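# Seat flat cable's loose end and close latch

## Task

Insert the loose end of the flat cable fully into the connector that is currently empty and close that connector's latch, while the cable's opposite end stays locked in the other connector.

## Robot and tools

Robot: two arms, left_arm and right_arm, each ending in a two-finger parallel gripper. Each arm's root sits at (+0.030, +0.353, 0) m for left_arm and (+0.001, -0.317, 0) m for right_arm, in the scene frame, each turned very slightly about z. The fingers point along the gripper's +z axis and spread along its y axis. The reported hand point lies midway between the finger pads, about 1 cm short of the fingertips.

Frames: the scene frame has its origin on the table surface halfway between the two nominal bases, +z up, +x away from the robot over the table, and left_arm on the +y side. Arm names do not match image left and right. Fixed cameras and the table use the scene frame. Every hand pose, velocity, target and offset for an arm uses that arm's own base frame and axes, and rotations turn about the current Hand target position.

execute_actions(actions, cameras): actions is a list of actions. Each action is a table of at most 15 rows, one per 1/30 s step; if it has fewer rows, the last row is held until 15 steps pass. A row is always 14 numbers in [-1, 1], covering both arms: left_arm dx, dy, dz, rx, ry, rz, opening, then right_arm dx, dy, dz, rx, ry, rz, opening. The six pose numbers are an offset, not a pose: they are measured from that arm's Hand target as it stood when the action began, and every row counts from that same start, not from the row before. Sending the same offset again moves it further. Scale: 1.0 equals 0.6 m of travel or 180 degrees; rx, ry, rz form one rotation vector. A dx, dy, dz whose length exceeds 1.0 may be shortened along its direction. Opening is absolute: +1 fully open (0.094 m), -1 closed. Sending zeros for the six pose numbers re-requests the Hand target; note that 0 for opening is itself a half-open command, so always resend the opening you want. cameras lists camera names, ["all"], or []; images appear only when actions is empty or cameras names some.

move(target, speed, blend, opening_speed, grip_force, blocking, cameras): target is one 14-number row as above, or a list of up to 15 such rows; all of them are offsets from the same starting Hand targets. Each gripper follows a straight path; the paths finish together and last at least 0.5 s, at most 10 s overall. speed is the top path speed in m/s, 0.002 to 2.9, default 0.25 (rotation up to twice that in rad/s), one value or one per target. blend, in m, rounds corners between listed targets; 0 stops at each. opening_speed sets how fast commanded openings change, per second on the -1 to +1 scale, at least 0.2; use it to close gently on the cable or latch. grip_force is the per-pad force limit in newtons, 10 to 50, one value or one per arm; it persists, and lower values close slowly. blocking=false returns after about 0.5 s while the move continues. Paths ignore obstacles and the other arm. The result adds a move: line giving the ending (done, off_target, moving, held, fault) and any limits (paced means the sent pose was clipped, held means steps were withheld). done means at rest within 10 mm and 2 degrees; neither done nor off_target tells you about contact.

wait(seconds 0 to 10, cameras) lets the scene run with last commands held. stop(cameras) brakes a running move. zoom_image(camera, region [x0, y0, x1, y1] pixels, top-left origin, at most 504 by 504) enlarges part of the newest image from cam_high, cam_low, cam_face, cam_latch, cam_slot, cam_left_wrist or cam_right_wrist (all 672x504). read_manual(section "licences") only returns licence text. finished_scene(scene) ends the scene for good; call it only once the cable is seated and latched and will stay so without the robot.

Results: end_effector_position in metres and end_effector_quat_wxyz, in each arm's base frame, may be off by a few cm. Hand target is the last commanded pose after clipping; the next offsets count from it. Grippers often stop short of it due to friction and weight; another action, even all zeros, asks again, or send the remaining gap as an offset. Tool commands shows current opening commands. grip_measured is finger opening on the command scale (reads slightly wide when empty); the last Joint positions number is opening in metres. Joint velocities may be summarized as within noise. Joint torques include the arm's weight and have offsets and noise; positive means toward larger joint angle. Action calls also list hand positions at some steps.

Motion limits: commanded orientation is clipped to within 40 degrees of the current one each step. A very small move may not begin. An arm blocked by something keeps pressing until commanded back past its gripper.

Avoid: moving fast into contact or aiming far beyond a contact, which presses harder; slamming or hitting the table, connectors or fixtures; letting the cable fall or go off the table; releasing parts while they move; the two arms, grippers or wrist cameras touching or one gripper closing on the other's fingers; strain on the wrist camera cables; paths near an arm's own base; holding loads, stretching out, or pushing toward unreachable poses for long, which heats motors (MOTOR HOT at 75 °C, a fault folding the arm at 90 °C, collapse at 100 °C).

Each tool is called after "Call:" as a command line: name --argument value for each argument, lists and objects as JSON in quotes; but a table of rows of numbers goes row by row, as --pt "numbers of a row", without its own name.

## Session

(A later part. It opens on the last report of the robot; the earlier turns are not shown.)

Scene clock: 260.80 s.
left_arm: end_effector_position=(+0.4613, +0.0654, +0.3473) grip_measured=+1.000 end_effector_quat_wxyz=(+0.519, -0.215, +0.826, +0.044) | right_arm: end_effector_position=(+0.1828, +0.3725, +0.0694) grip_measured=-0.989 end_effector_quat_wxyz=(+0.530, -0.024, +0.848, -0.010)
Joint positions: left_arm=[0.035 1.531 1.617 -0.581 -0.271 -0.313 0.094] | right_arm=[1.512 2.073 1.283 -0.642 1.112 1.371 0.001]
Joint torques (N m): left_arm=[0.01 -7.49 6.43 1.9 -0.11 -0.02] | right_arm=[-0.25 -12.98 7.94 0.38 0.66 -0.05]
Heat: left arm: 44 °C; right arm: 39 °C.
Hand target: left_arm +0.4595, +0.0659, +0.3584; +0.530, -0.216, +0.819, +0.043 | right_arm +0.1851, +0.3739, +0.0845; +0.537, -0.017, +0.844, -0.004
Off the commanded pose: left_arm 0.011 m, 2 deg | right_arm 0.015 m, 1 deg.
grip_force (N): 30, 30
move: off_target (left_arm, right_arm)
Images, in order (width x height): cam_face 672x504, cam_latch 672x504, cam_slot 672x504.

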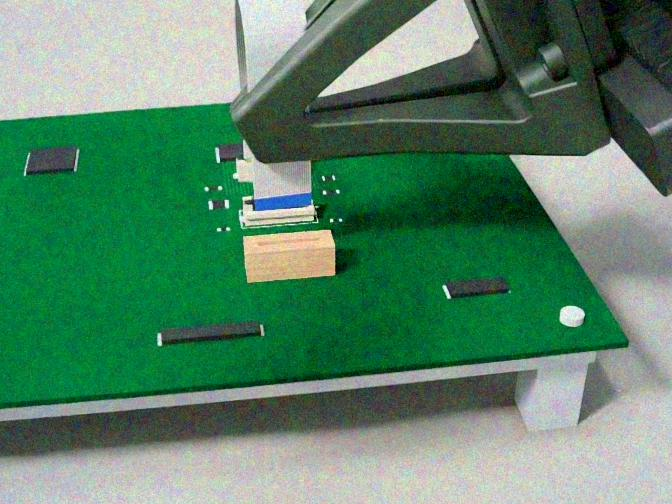

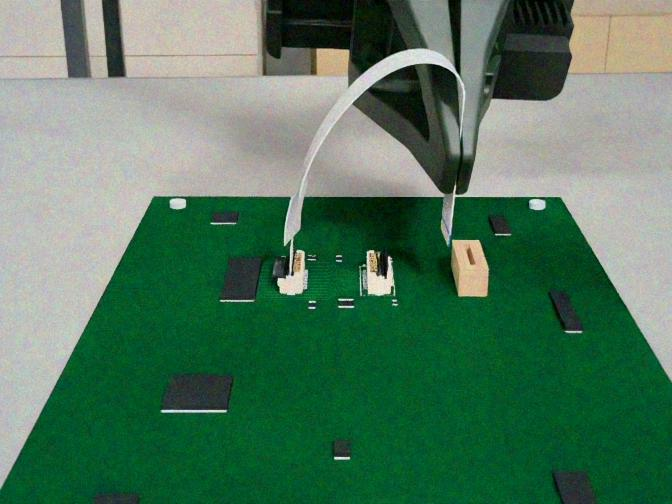

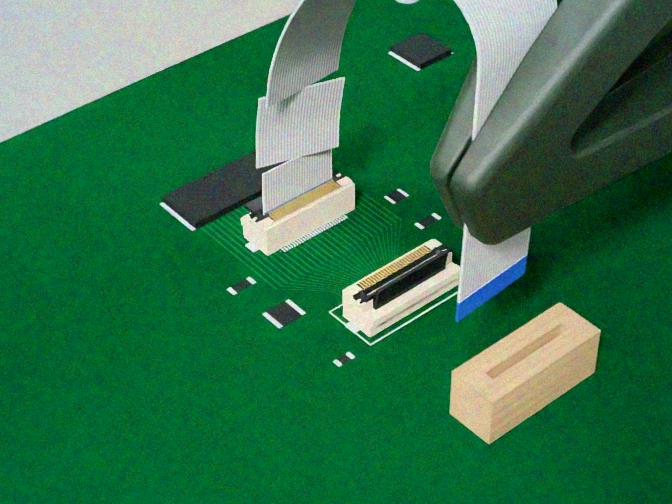

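Call:
move --target '[0,0,0,0,0,0,1, 0,-0.030,0.003,0.008,0,0,-1]' --speed 0.05 --cameras '["cam_face","cam_latch","cam_slot"]'

Call:
zoom_image --camera "cam_latch" --region '[350, 190, 450, 290]'

Call:
zoom_image --camera "cam_face" --region '[220, 130, 340, 250]'

Call:
zoom_image --camera "cam_slot" --region '[340, 180, 490, 330]'

Scene clock: 290.93 s.
left_arm: end_effector_position=(+0.4613, +0.0654, +0.3473) grip_measured=+1.000 end_effector_quat_wxyz=(+0.519, -0.215, +0.826, +0.044) | right_arm: end_effector_position=(+0.1822, +0.3613, +0.0793) grip_measured=-0.989 end_effector_quat_wxyz=(+0.531, -0.015, +0.847, +0.004)
Joint positions: left_arm=[0.035 1.531 1.617 -0.581 -0.271 -0.313 0.094] | right_arm=[1.512 2.002 1.214 -0.611 1.112 1.369 0.001]
Joint torques (N m): left_arm=[-0.01 -7.47 6.43 1.91 -0.11 -0.02] | right_arm=[-0.73 -12.66 4.57 0.74 0.61 -0.07]
Heat: left arm: 44 °C; right arm: 37 °C.
Hand target: left_arm +0.4595, +0.0659, +0.3584; +0.530, -0.216, +0.819, +0.043 | right_arm +0.1852, +0.3559, +0.0863; +0.537, -0.011, +0.844, +0.007
Off the commanded pose: left_arm 0.011 m, 2 deg | right_arm 0.009 m, 1 deg.
grip_force (N): 30, 30
move: off_target (left_arm)
Images, in order (width x height): cam_face 672x504, cam_latch 672x504, cam_slot 672x504.

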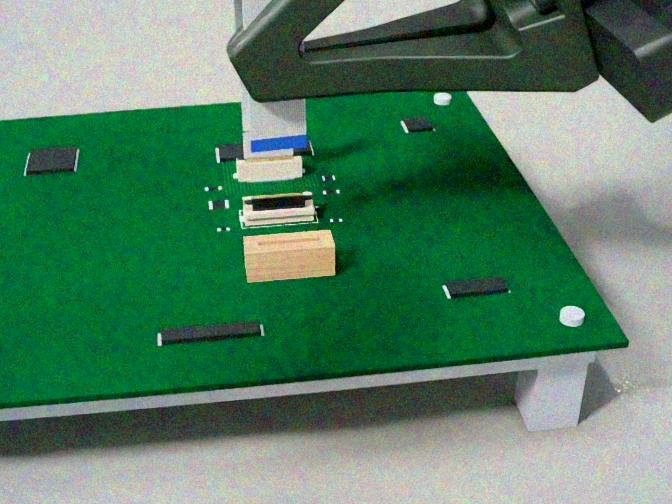

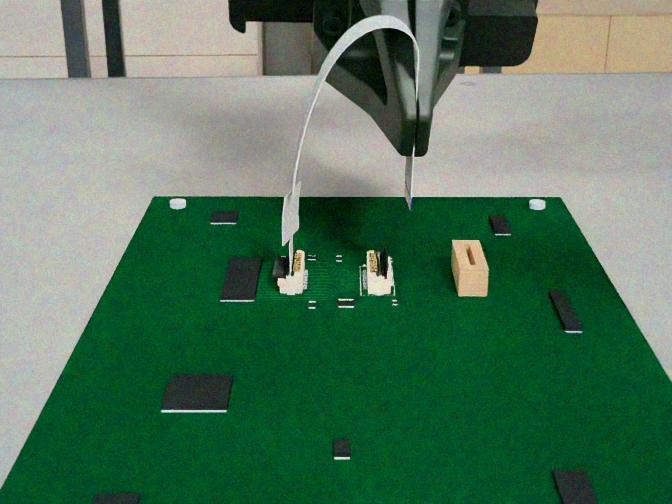

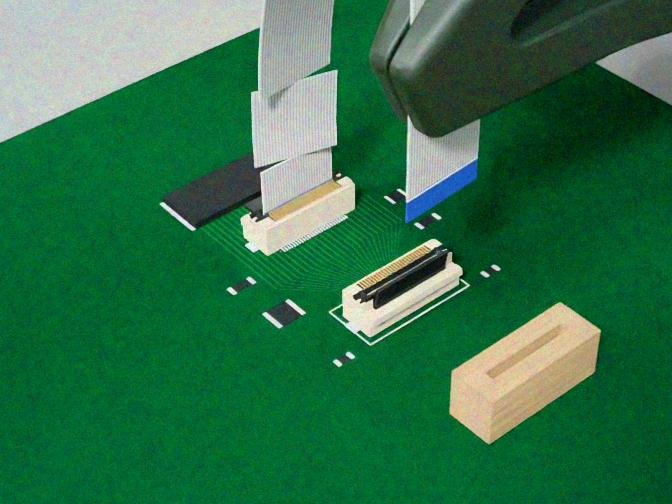

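Scaled by 5.040 from the camera's 672x504 image, which has a finer 960x720 frame.

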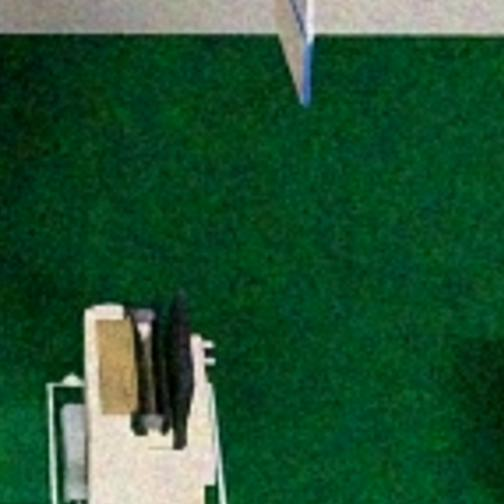

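Scaled by 4.200 from the camera's 672x504 image, which has a finer 960x720 frame.

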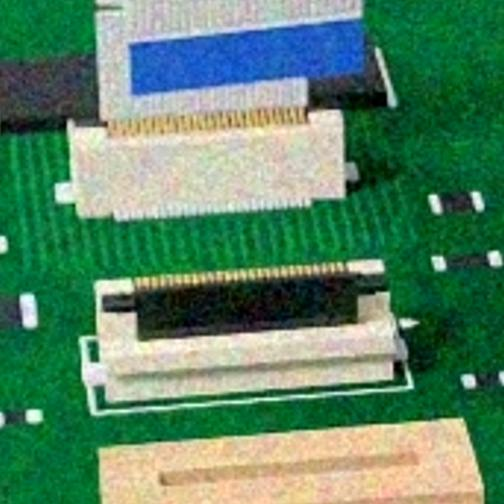

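Scaled by 3.360 from the camera's 672x504 image, which has a finer 960x720 frame.

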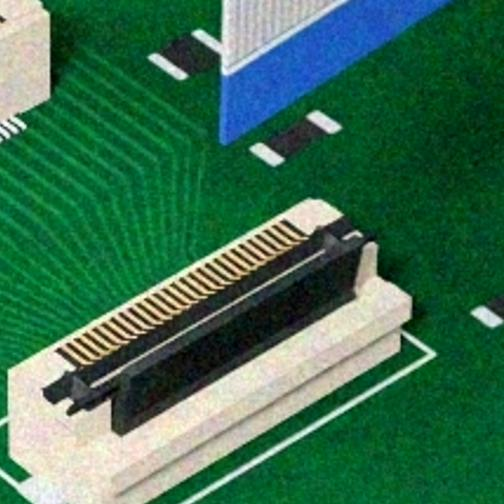

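Call:
move --target '[0,0,0,0,0,0,1, 0.003,-0.012,-0.002,0.003,0,0,-1]' --speed 0.05 --cameras '["cam_face","cam_latch","cam_slot"]'

Call:
zoom_image --camera "cam_latch" --region '[350, 190, 450, 290]'

Scene clock: 338.17 s.
left_arm: end_effector_position=(+0.4613, +0.0654, +0.3473) grip_measured=+1.000 end_effector_quat_wxyz=(+0.519, -0.215, +0.826, +0.044) | right_arm: end_effector_position=(+0.1835, +0.3547, +0.0787) grip_measured=-0.989 end_effector_quat_wxyz=(+0.531, -0.013, +0.847, +0.010)
Joint positions: left_arm=[0.035 1.531 1.617 -0.581 -0.271 -0.313 0.094] | right_arm=[1.507 1.973 1.167 -0.567 1.11 1.354 0.001]
Joint torques (N m): left_arm=[0.01 -7.46 6.45 1.9 -0.11 -0.02] | right_arm=[-0.77 -12.26 4.64 0.8 0.64 -0.06]
Heat: left arm: 44 °C; right arm: 39 °C.
Hand target: left_arm +0.4595, +0.0659, +0.3584; +0.530, -0.216, +0.819, +0.043 | right_arm +0.1871, +0.3487, +0.0851; +0.537, -0.008, +0.844, +0.011
Off the commanded pose: left_arm 0.011 m, 2 deg | right_arm 0.009 m, 1 deg.
grip_force (N): 30, 30
move: off_target (left_arm)
Images, in order (width x height): cam_face 672x504, cam_latch 672x504, cam_slot 672x504.

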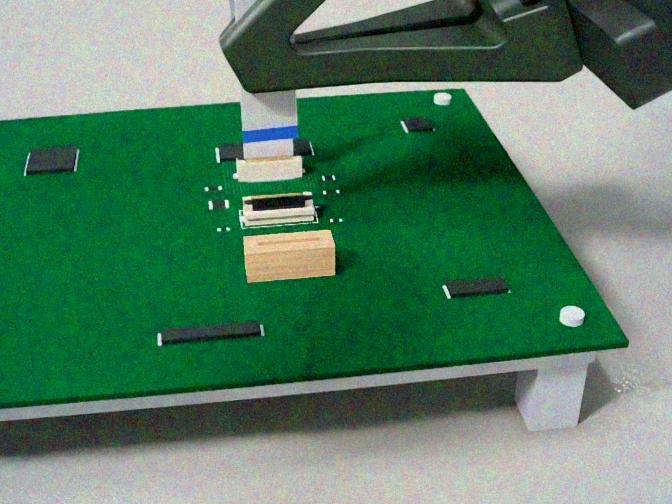

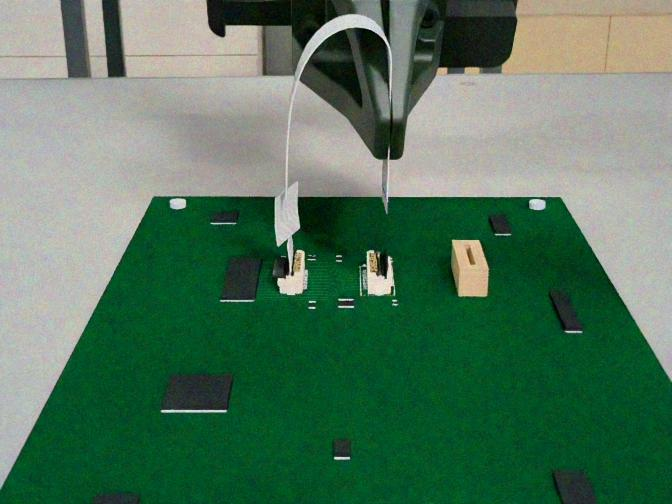

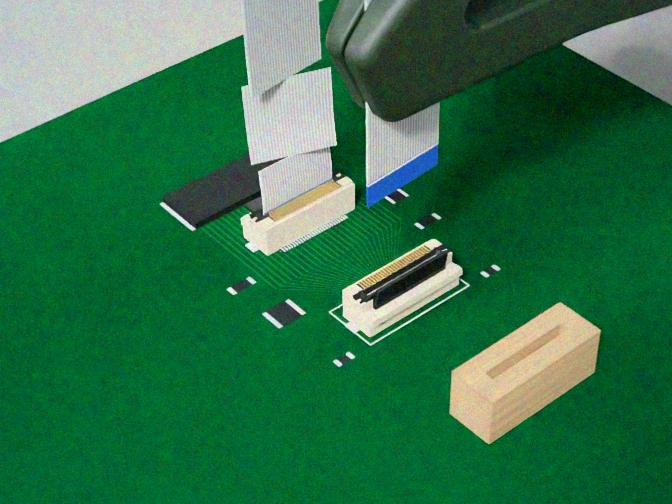

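Scaled by 5.040 from the camera's 672x504 image, which has a finer 960x720 frame.

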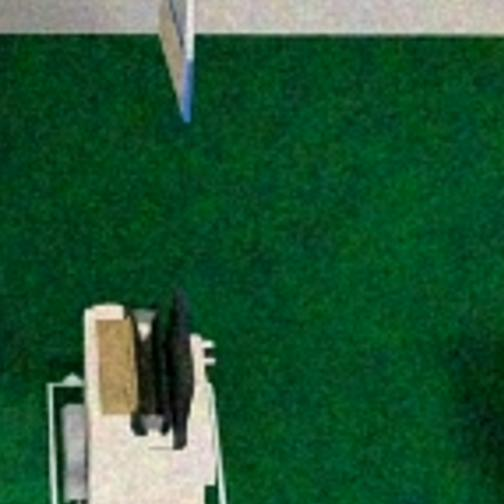

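Call:
move --target '[0,0,0,0,0,0,1, 0.001,-0.005,-0.015,0,0,0,-1]' --speed 0.05 --cameras '["cam_latch"]'

Call:
zoom_image --camera "cam_latch" --region '[350, 190, 450, 290]'

Scene clock: 352.27 s.
left_arm: end_effector_position=(+0.4613, +0.0654, +0.3473) grip_measured=+1.000 end_effector_quat_wxyz=(+0.519, -0.215, +0.826, +0.044) | right_arm: end_effector_position=(+0.1833, +0.3524, +0.0725) grip_measured=-0.989 end_effector_quat_wxyz=(+0.531, -0.012, +0.847, +0.014)
Joint positions: left_arm=[0.035 1.531 1.617 -0.581 -0.271 -0.313 0.094] | right_arm=[1.507 1.973 1.136 -0.523 1.11 1.348 0.001]
Joint torques (N m): left_arm=[0.01 -7.47 6.45 1.91 -0.11 -0.02] | right_arm=[-0.88 -11.41 4.42 0.81 0.6 -0.03]
Heat: left arm: 44 °C; right arm: 38 °C.
Hand target: left_arm +0.4595, +0.0659, +0.3584; +0.530, -0.216, +0.819, +0.043 | right_arm +0.1877, +0.3456, +0.0761; +0.537, -0.008, +0.844, +0.010
Off the commanded pose: left_arm 0.011 m, 2 deg | right_arm 0.009 m, 1 deg.
grip_force (N): 30, 30
move: off_target (left_arm)
Images, in order (width x height): cam_latch 672x504.

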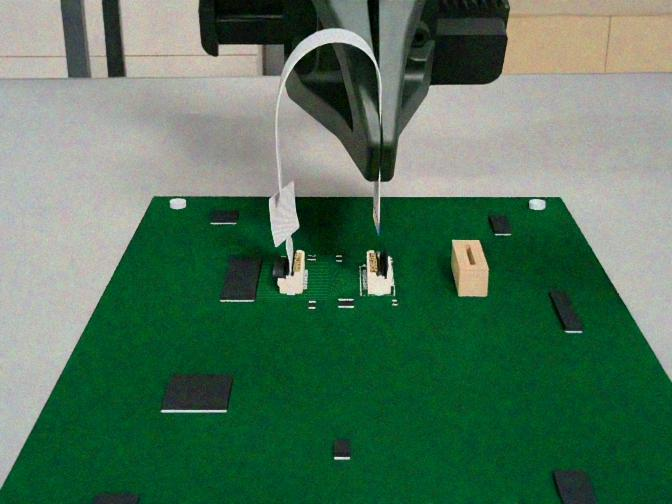

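Scaled by 5.040 from the camera's 672x504 image, which has a finer 960x720 frame.

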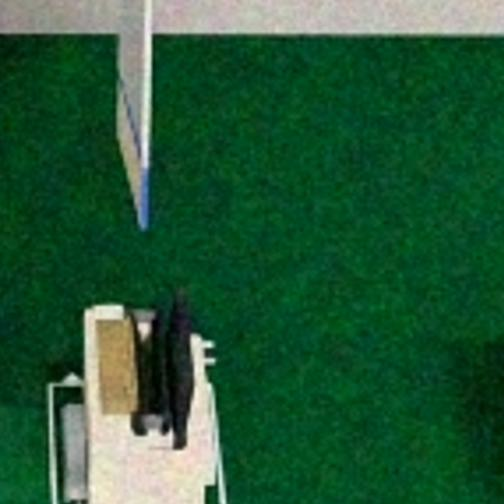

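Call:
move --target '[0,0,0,0,0,0,1, 0.0005,0.0005,-0.012,0,0,0,-1]' --speed 0.05 --cameras '["cam_latch","cam_face","cam_slot"]'

Call:
zoom_image --camera "cam_latch" --region '[350, 190, 450, 290]'

Call:
zoom_image --camera "cam_slot" --region '[340, 190, 490, 330]'

Call:
zoom_image --camera "cam_face" --region '[220, 130, 340, 250]'

Scene clock: 367.23 s.
left_arm: end_effector_position=(+0.4613, +0.0654, +0.3473) grip_measured=+1.000 end_effector_quat_wxyz=(+0.519, -0.215, +0.826, +0.044) | right_arm: end_effector_position=(+0.1833, +0.3536, +0.0709) grip_measured=-0.989 end_effector_quat_wxyz=(+0.532, -0.008, +0.847, +0.021)
Joint positions: left_arm=[0.035 1.531 1.617 -0.581 -0.271 -0.313 0.094] | right_arm=[1.507 1.973 1.126 -0.494 1.109 1.346 0.001]
Joint torques (N m): left_arm=[-0.01 -7.47 6.43 1.9 -0.11 -0.02] | right_arm=[-0.96 -10 4.46 0.82 0.62 -0.07]
Heat: left arm: 44 °C; right arm: 38 °C.
Hand target: left_arm +0.4595, +0.0659, +0.3584; +0.530, -0.216, +0.819, +0.043 | right_arm +0.1879, +0.3460, +0.0689; +0.537, -0.008, +0.844, +0.011
Off the commanded pose: left_arm 0.011 m, 2 deg | right_arm 0.009 m, 1 deg.
grip_force (N): 30, 30
move: off_target (left_arm)
Images, in order (width x height): cam_face 672x504, cam_latch 672x504, cam_slot 672x504.

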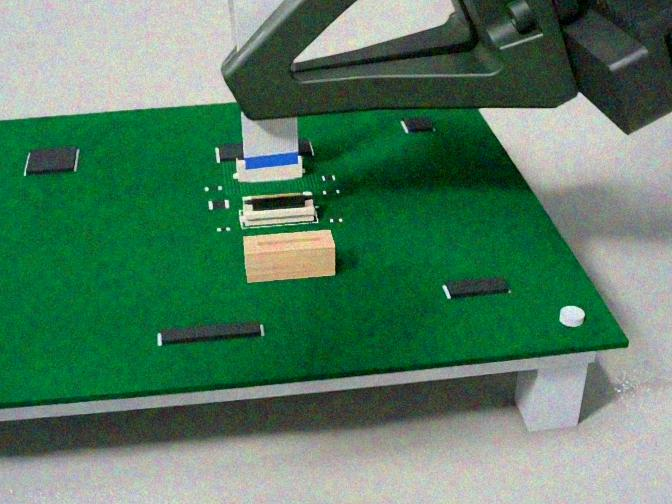

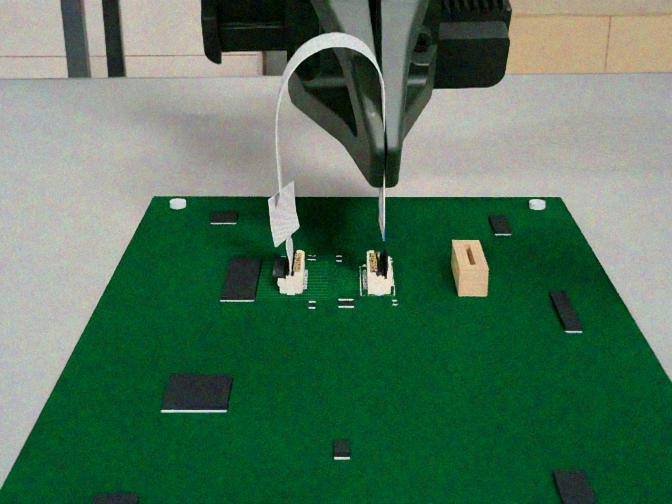

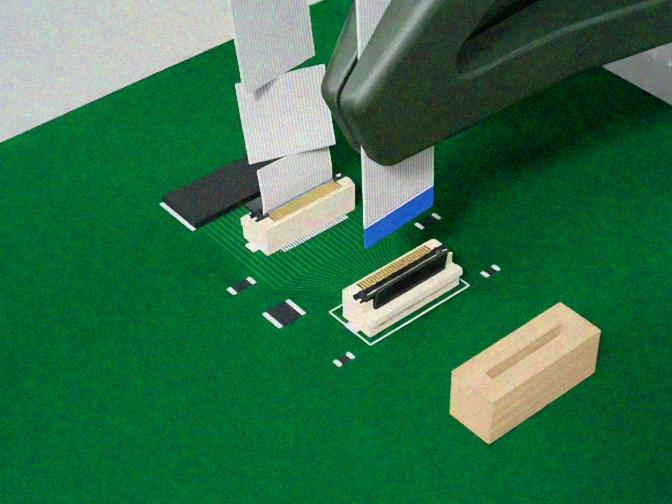

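Scaled by 5.040 from the camera's 672x504 image, which has a finer 960x720 frame.

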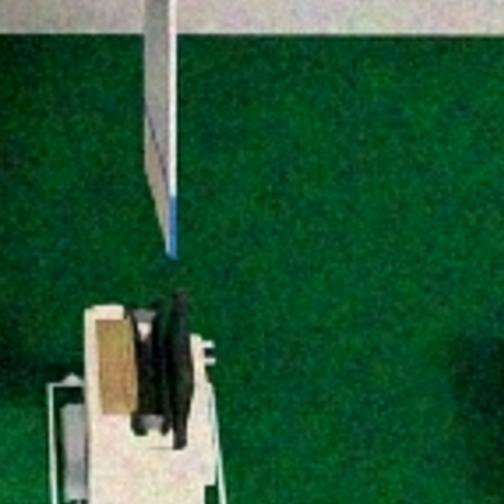

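Scaled by 3.360 from the camera's 672x504 image, which has a finer 960x720 frame.

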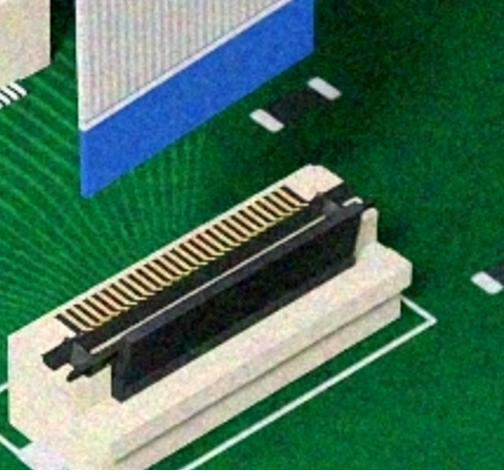

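Scaled by 4.200 from the camera's 672x504 image, which has a finer 960x720 frame.

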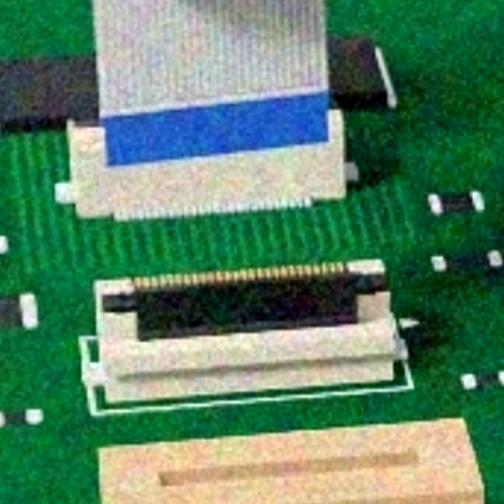

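Call:
move --target '[0,0,0,0,0,0,1, -0.006,-0.003,-0.004,-0.004,0,-0.006,-1]' --speed 0.05 --cameras '["cam_latch","cam_face","cam_slot"]'

Call:
zoom_image --camera "cam_latch" --region '[350, 190, 450, 290]'

Call:
zoom_image --camera "cam_slot" --region '[340, 190, 490, 330]'

Call:
zoom_image --camera "cam_face" --region '[220, 130, 340, 250]'

Scene clock: 454.87 s.
left_arm: end_effector_position=(+0.4613, +0.0654, +0.3473) grip_measured=+1.000 end_effector_quat_wxyz=(+0.519, -0.215, +0.826, +0.044) | right_arm: end_effector_position=(+0.1829, +0.3471, +0.0695) grip_measured=-0.989 end_effector_quat_wxyz=(+0.530, +0.001, +0.848, +0.015)
Joint positions: left_arm=[0.035 1.531 1.617 -0.581 -0.271 -0.313 0.094] | right_arm=[1.507 1.973 1.126 -0.538 1.109 1.395 0.001]
Joint torques (N m): left_arm=[-0.01 -7.5 6.43 1.9 -0.11 -0.02] | right_arm=[-0.28 -7.94 6.95 0.38 0.7 0.03]
Heat: left arm: 45 °C; right arm: 37 °C.
Hand target: left_arm +0.4595, +0.0659, +0.3584; +0.530, -0.216, +0.819, +0.043 | right_arm +0.1843, +0.3442, +0.0665; +0.537, -0.003, +0.844, +0.000
Off the commanded pose: left_arm 0.011 m, 2 deg | right_arm 0.004 m, 2 deg.
grip_force (N): 30, 30
move: off_target (left_arm)
Images, in order (width x height): cam_face 672x504, cam_latch 672x504, cam_slot 672x504.

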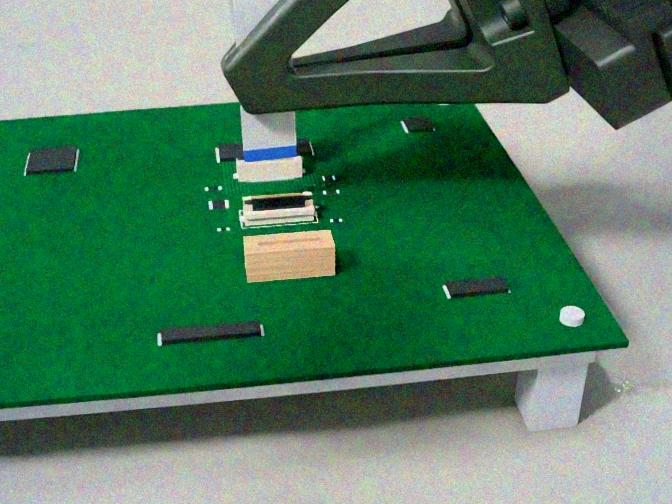

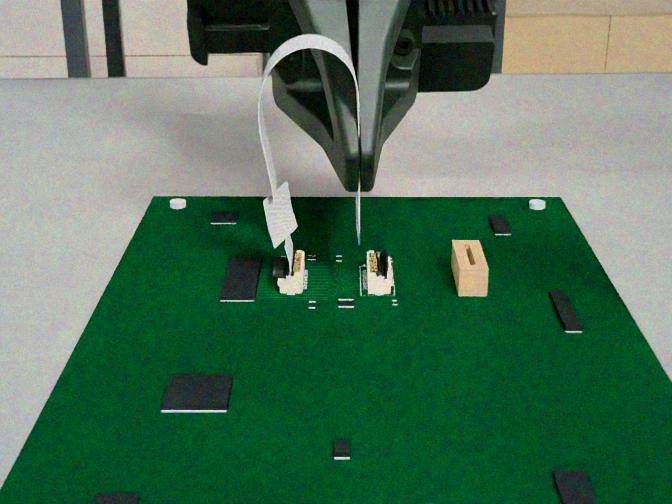

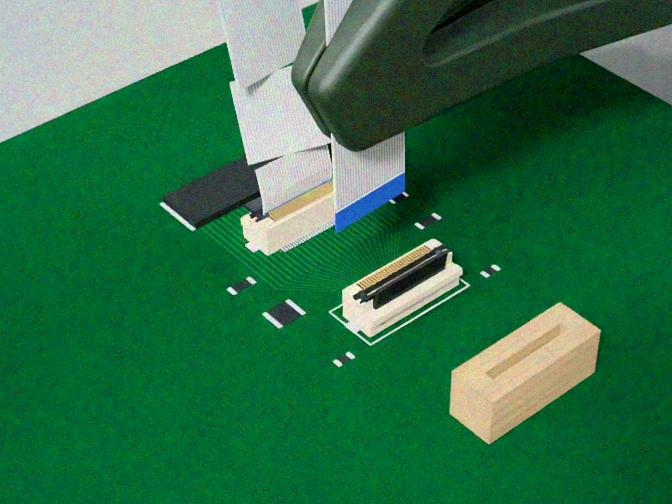

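Scaled by 5.040 from the camera's 672x504 image, which has a finer 960x720 frame.

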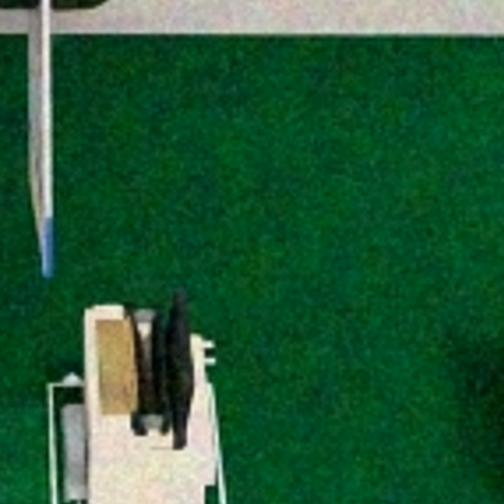

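Scaled by 3.360 from the camera's 672x504 image, which has a finer 960x720 frame.

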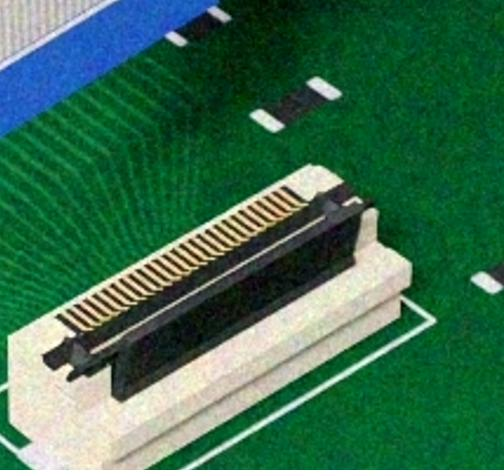

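Scaled by 4.200 from the camera's 672x504 image, which has a finer 960x720 frame.

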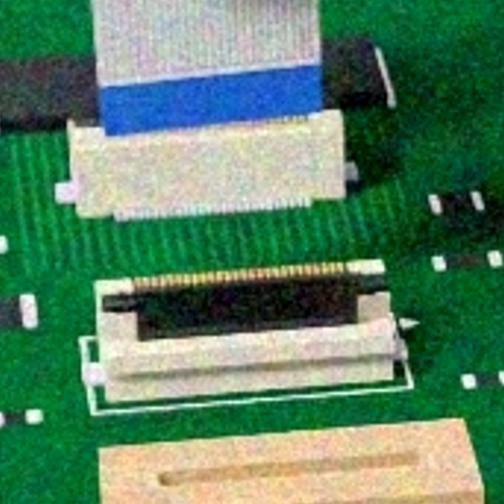

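Call:
move --target '[0,0,0,0,0,0,1, -0.003,0.012,0.000,0,0,0,-1]' --speed 0.05 --cameras '["cam_latch","cam_face","cam_slot"]'

Call:
zoom_image --camera "cam_latch" --region '[350, 190, 450, 290]'

Scene clock: 476.53 s.
left_arm: end_effector_position=(+0.4613, +0.0654, +0.3473) grip_measured=+1.000 end_effector_quat_wxyz=(+0.519, -0.215, +0.826, +0.044) | right_arm: end_effector_position=(+0.1829, +0.3475, +0.0654) grip_measured=-0.989 end_effector_quat_wxyz=(+0.529, -0.001, +0.849, +0.006)
Joint positions: left_arm=[0.035 1.531 1.617 -0.581 -0.271 -0.313 0.094] | right_arm=[1.507 1.996 1.144 -0.564 1.109 1.409 0.001]
Joint torques (N m): left_arm=[-0.02 -7.49 6.45 1.9 -0.11 -0.02] | right_arm=[0.42 -7.77 8.85 0.42 0.69 0.08]
Heat: left arm: 45 °C; right arm: 37 °C.
Hand target: left_arm +0.4595, +0.0659, +0.3584; +0.530, -0.216, +0.819, +0.043 | right_arm +0.1826, +0.3514, +0.0665; +0.537, -0.003, +0.844, +0.000
Off the commanded pose: left_arm 0.011 m, 2 deg | right_arm 0.004 m, 1 deg.
grip_force (N): 30, 30
move: off_target (left_arm)
Images, in order (width x height): cam_face 672x504, cam_latch 672x504, cam_slot 672x504.

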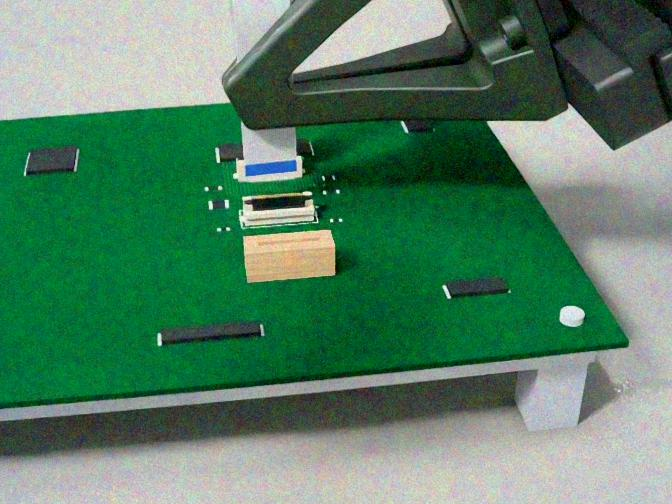

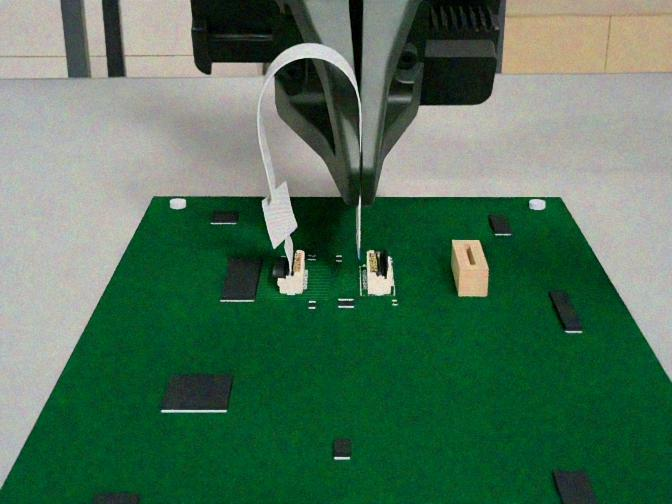

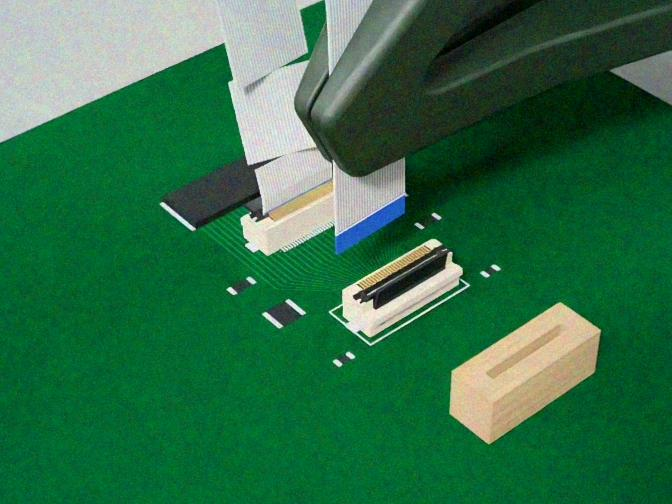

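Scaled by 5.040 from the camera's 672x504 image, which has a finer 960x720 frame.

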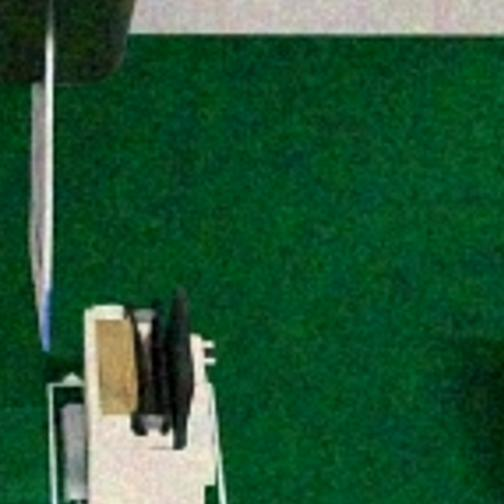

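Call:
move --target '[0,0,0,0,0,0,1, -0.002,0.008,0.005,0,0,0,-1]' --speed 0.05 --cameras '["cam_latch","cam_face","cam_slot"]'

Call:
zoom_image --camera "cam_latch" --region '[350, 190, 450, 290]'

Call:
zoom_image --camera "cam_slot" --region '[330, 190, 480, 330]'

Call:
zoom_image --camera "cam_face" --region '[220, 130, 340, 250]'

Scene clock: 487.50 s.
left_arm: end_effector_position=(+0.4613, +0.0654, +0.3473) grip_measured=+1.000 end_effector_quat_wxyz=(+0.519, -0.215, +0.826, +0.044) | right_arm: end_effector_position=(+0.1813, +0.3524, +0.0682) grip_measured=-0.989 end_effector_quat_wxyz=(+0.529, -0.002, +0.849, +0.006)
Joint positions: left_arm=[0.035 1.531 1.617 -0.581 -0.271 -0.313 0.094] | right_arm=[1.513 2.006 1.174 -0.592 1.109 1.418 0.001]
Joint torques (N m): left_arm=[-0.01 -7.49 6.42 1.91 -0.11 -0.02] | right_arm=[0.28 -7.92 8.98 0.37 0.67 0.07]
Heat: left arm: 45 °C; right arm: 37 °C.
Hand target: left_arm +0.4595, +0.0659, +0.3584; +0.530, -0.216, +0.819, +0.043 | right_arm +0.1813, +0.3563, +0.0695; +0.537, -0.003, +0.844, +0.000
Off the commanded pose: left_arm 0.011 m, 2 deg | right_arm 0.004 m, 1 deg.
grip_force (N): 30, 30
move: off_target (left_arm)
Images, in order (width x height): cam_face 672x504, cam_latch 672x504, cam_slot 672x504.

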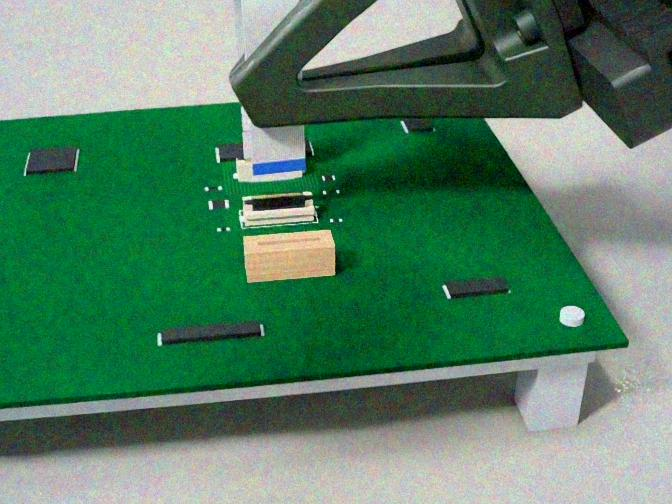

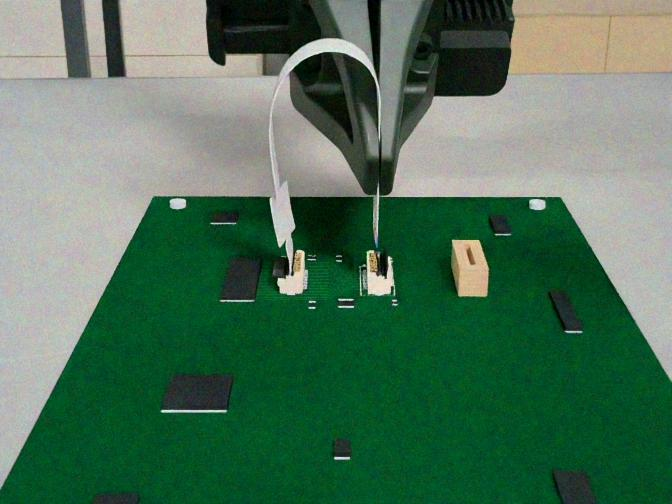

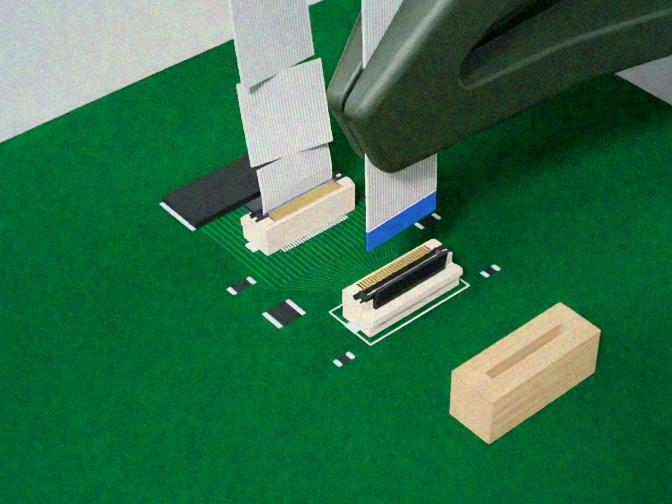

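Scaled by 5.040 from the camera's 672x504 image, which has a finer 960x720 frame.

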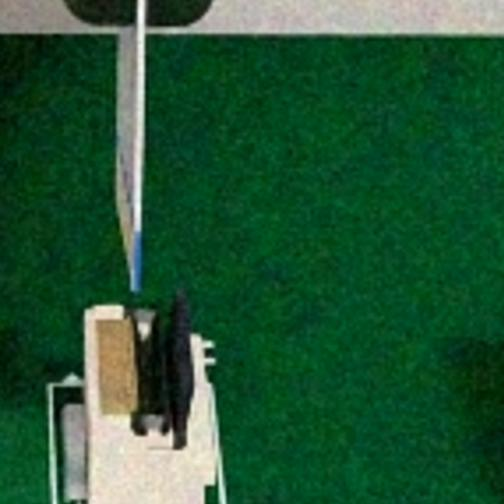

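Scaled by 3.360 from the camera's 672x504 image, which has a finer 960x720 frame.

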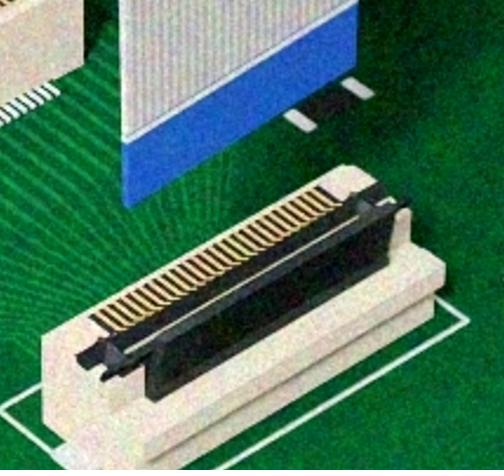

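Scaled by 4.200 from the camera's 672x504 image, which has a finer 960x720 frame.

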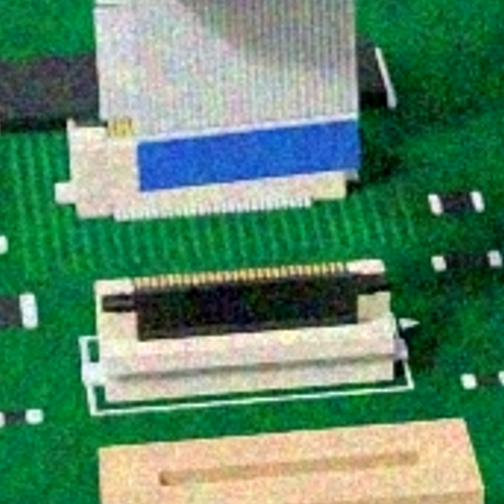

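Call:
move --target '[0,0,0,0,0,0,1, 0.002,0.002,-0.004,0,0,0.003,-1]' --speed 0.05 --cameras '["cam_latch","cam_face","cam_slot"]'

Call:
zoom_image --camera "cam_latch" --region '[350, 190, 450, 290]'

Call:
zoom_image --camera "cam_slot" --region '[330, 190, 480, 330]'

Call:
zoom_image --camera "cam_face" --region '[220, 130, 340, 250]'

Scene clock: 508.70 s.
left_arm: end_effector_position=(+0.4613, +0.0654, +0.3473) grip_measured=+1.000 end_effector_quat_wxyz=(+0.519, -0.215, +0.826, +0.044) | right_arm: end_effector_position=(+0.1814, +0.3531, +0.0683) grip_measured=-0.989 end_effector_quat_wxyz=(+0.529, -0.005, +0.849, +0.005)
Joint positions: left_arm=[0.035 1.531 1.617 -0.581 -0.271 -0.313 0.094] | right_arm=[1.513 2.006 1.174 -0.588 1.109 1.407 0.001]
Joint torques (N m): left_arm=[0.01 -7.49 6.42 1.9 -0.11 -0.01] | right_arm=[0.05 -7.76 8.01 0.69 0.67 -0.04]
Heat: left arm: 45 °C; right arm: 36 °C.
Hand target: left_arm +0.4595, +0.0659, +0.3584; +0.530, -0.216, +0.819, +0.043 | right_arm +0.1825, +0.3575, +0.0671; +0.537, -0.008, +0.844, +0.003
Off the commanded pose: left_arm 0.011 m, 2 deg | right_arm 0.005 m, 1 deg.
grip_force (N): 30, 30
move: off_target (left_arm)
Images, in order (width x height): cam_face 672x504, cam_latch 672x504, cam_slot 672x504.

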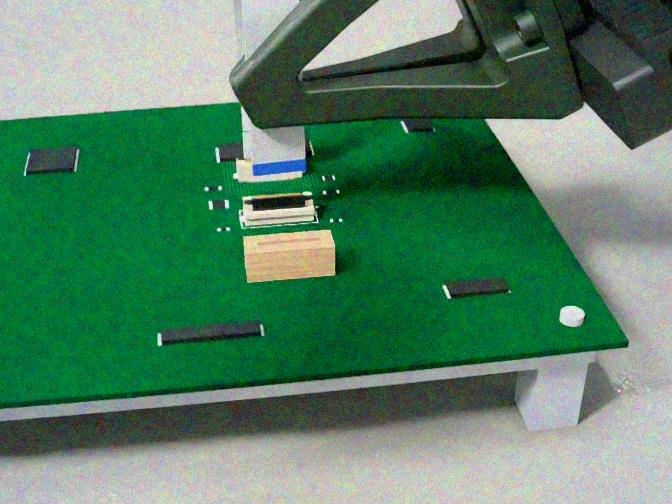

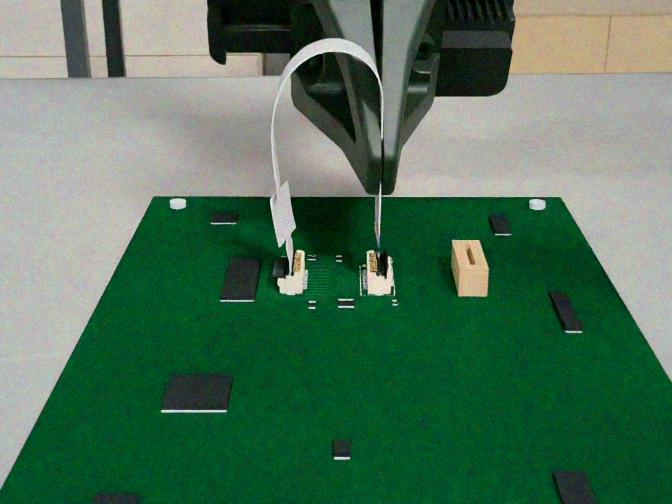

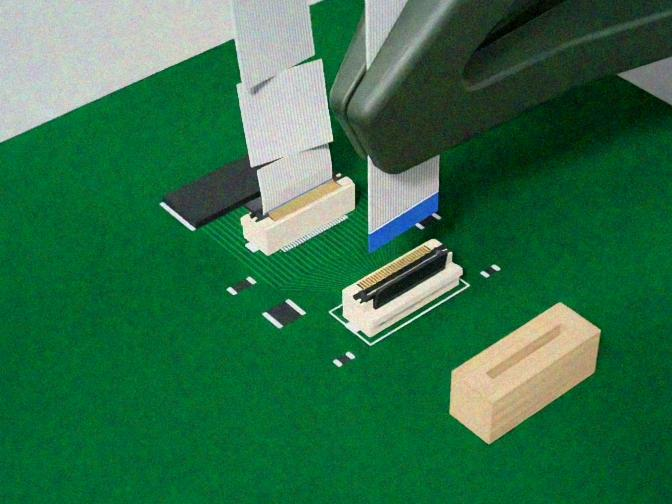

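Scaled by 5.040 from the camera's 672x504 image, which has a finer 960x720 frame.

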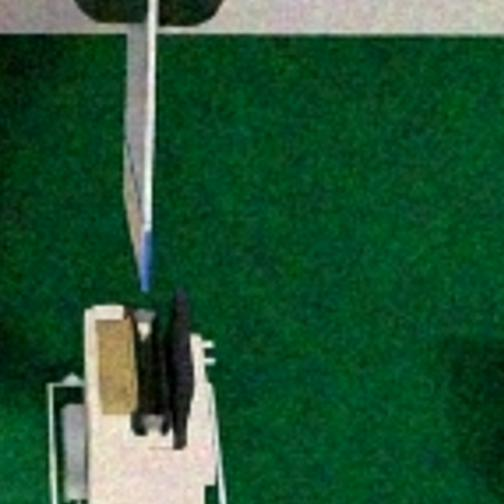

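Scaled by 3.360 from the camera's 672x504 image, which has a finer 960x720 frame.

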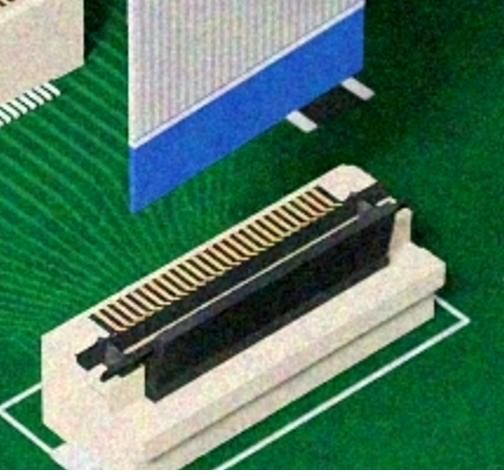

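Scaled by 4.200 from the camera's 672x504 image, which has a finer 960x720 frame.

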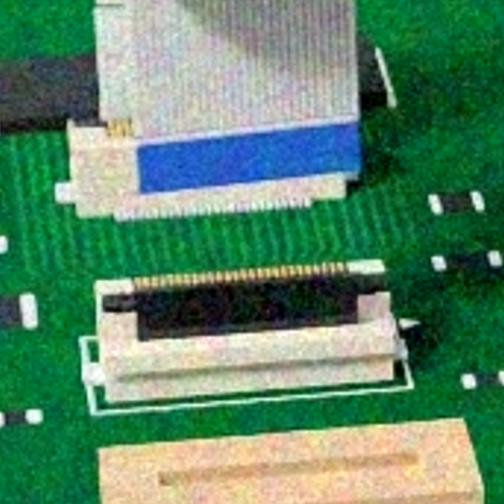

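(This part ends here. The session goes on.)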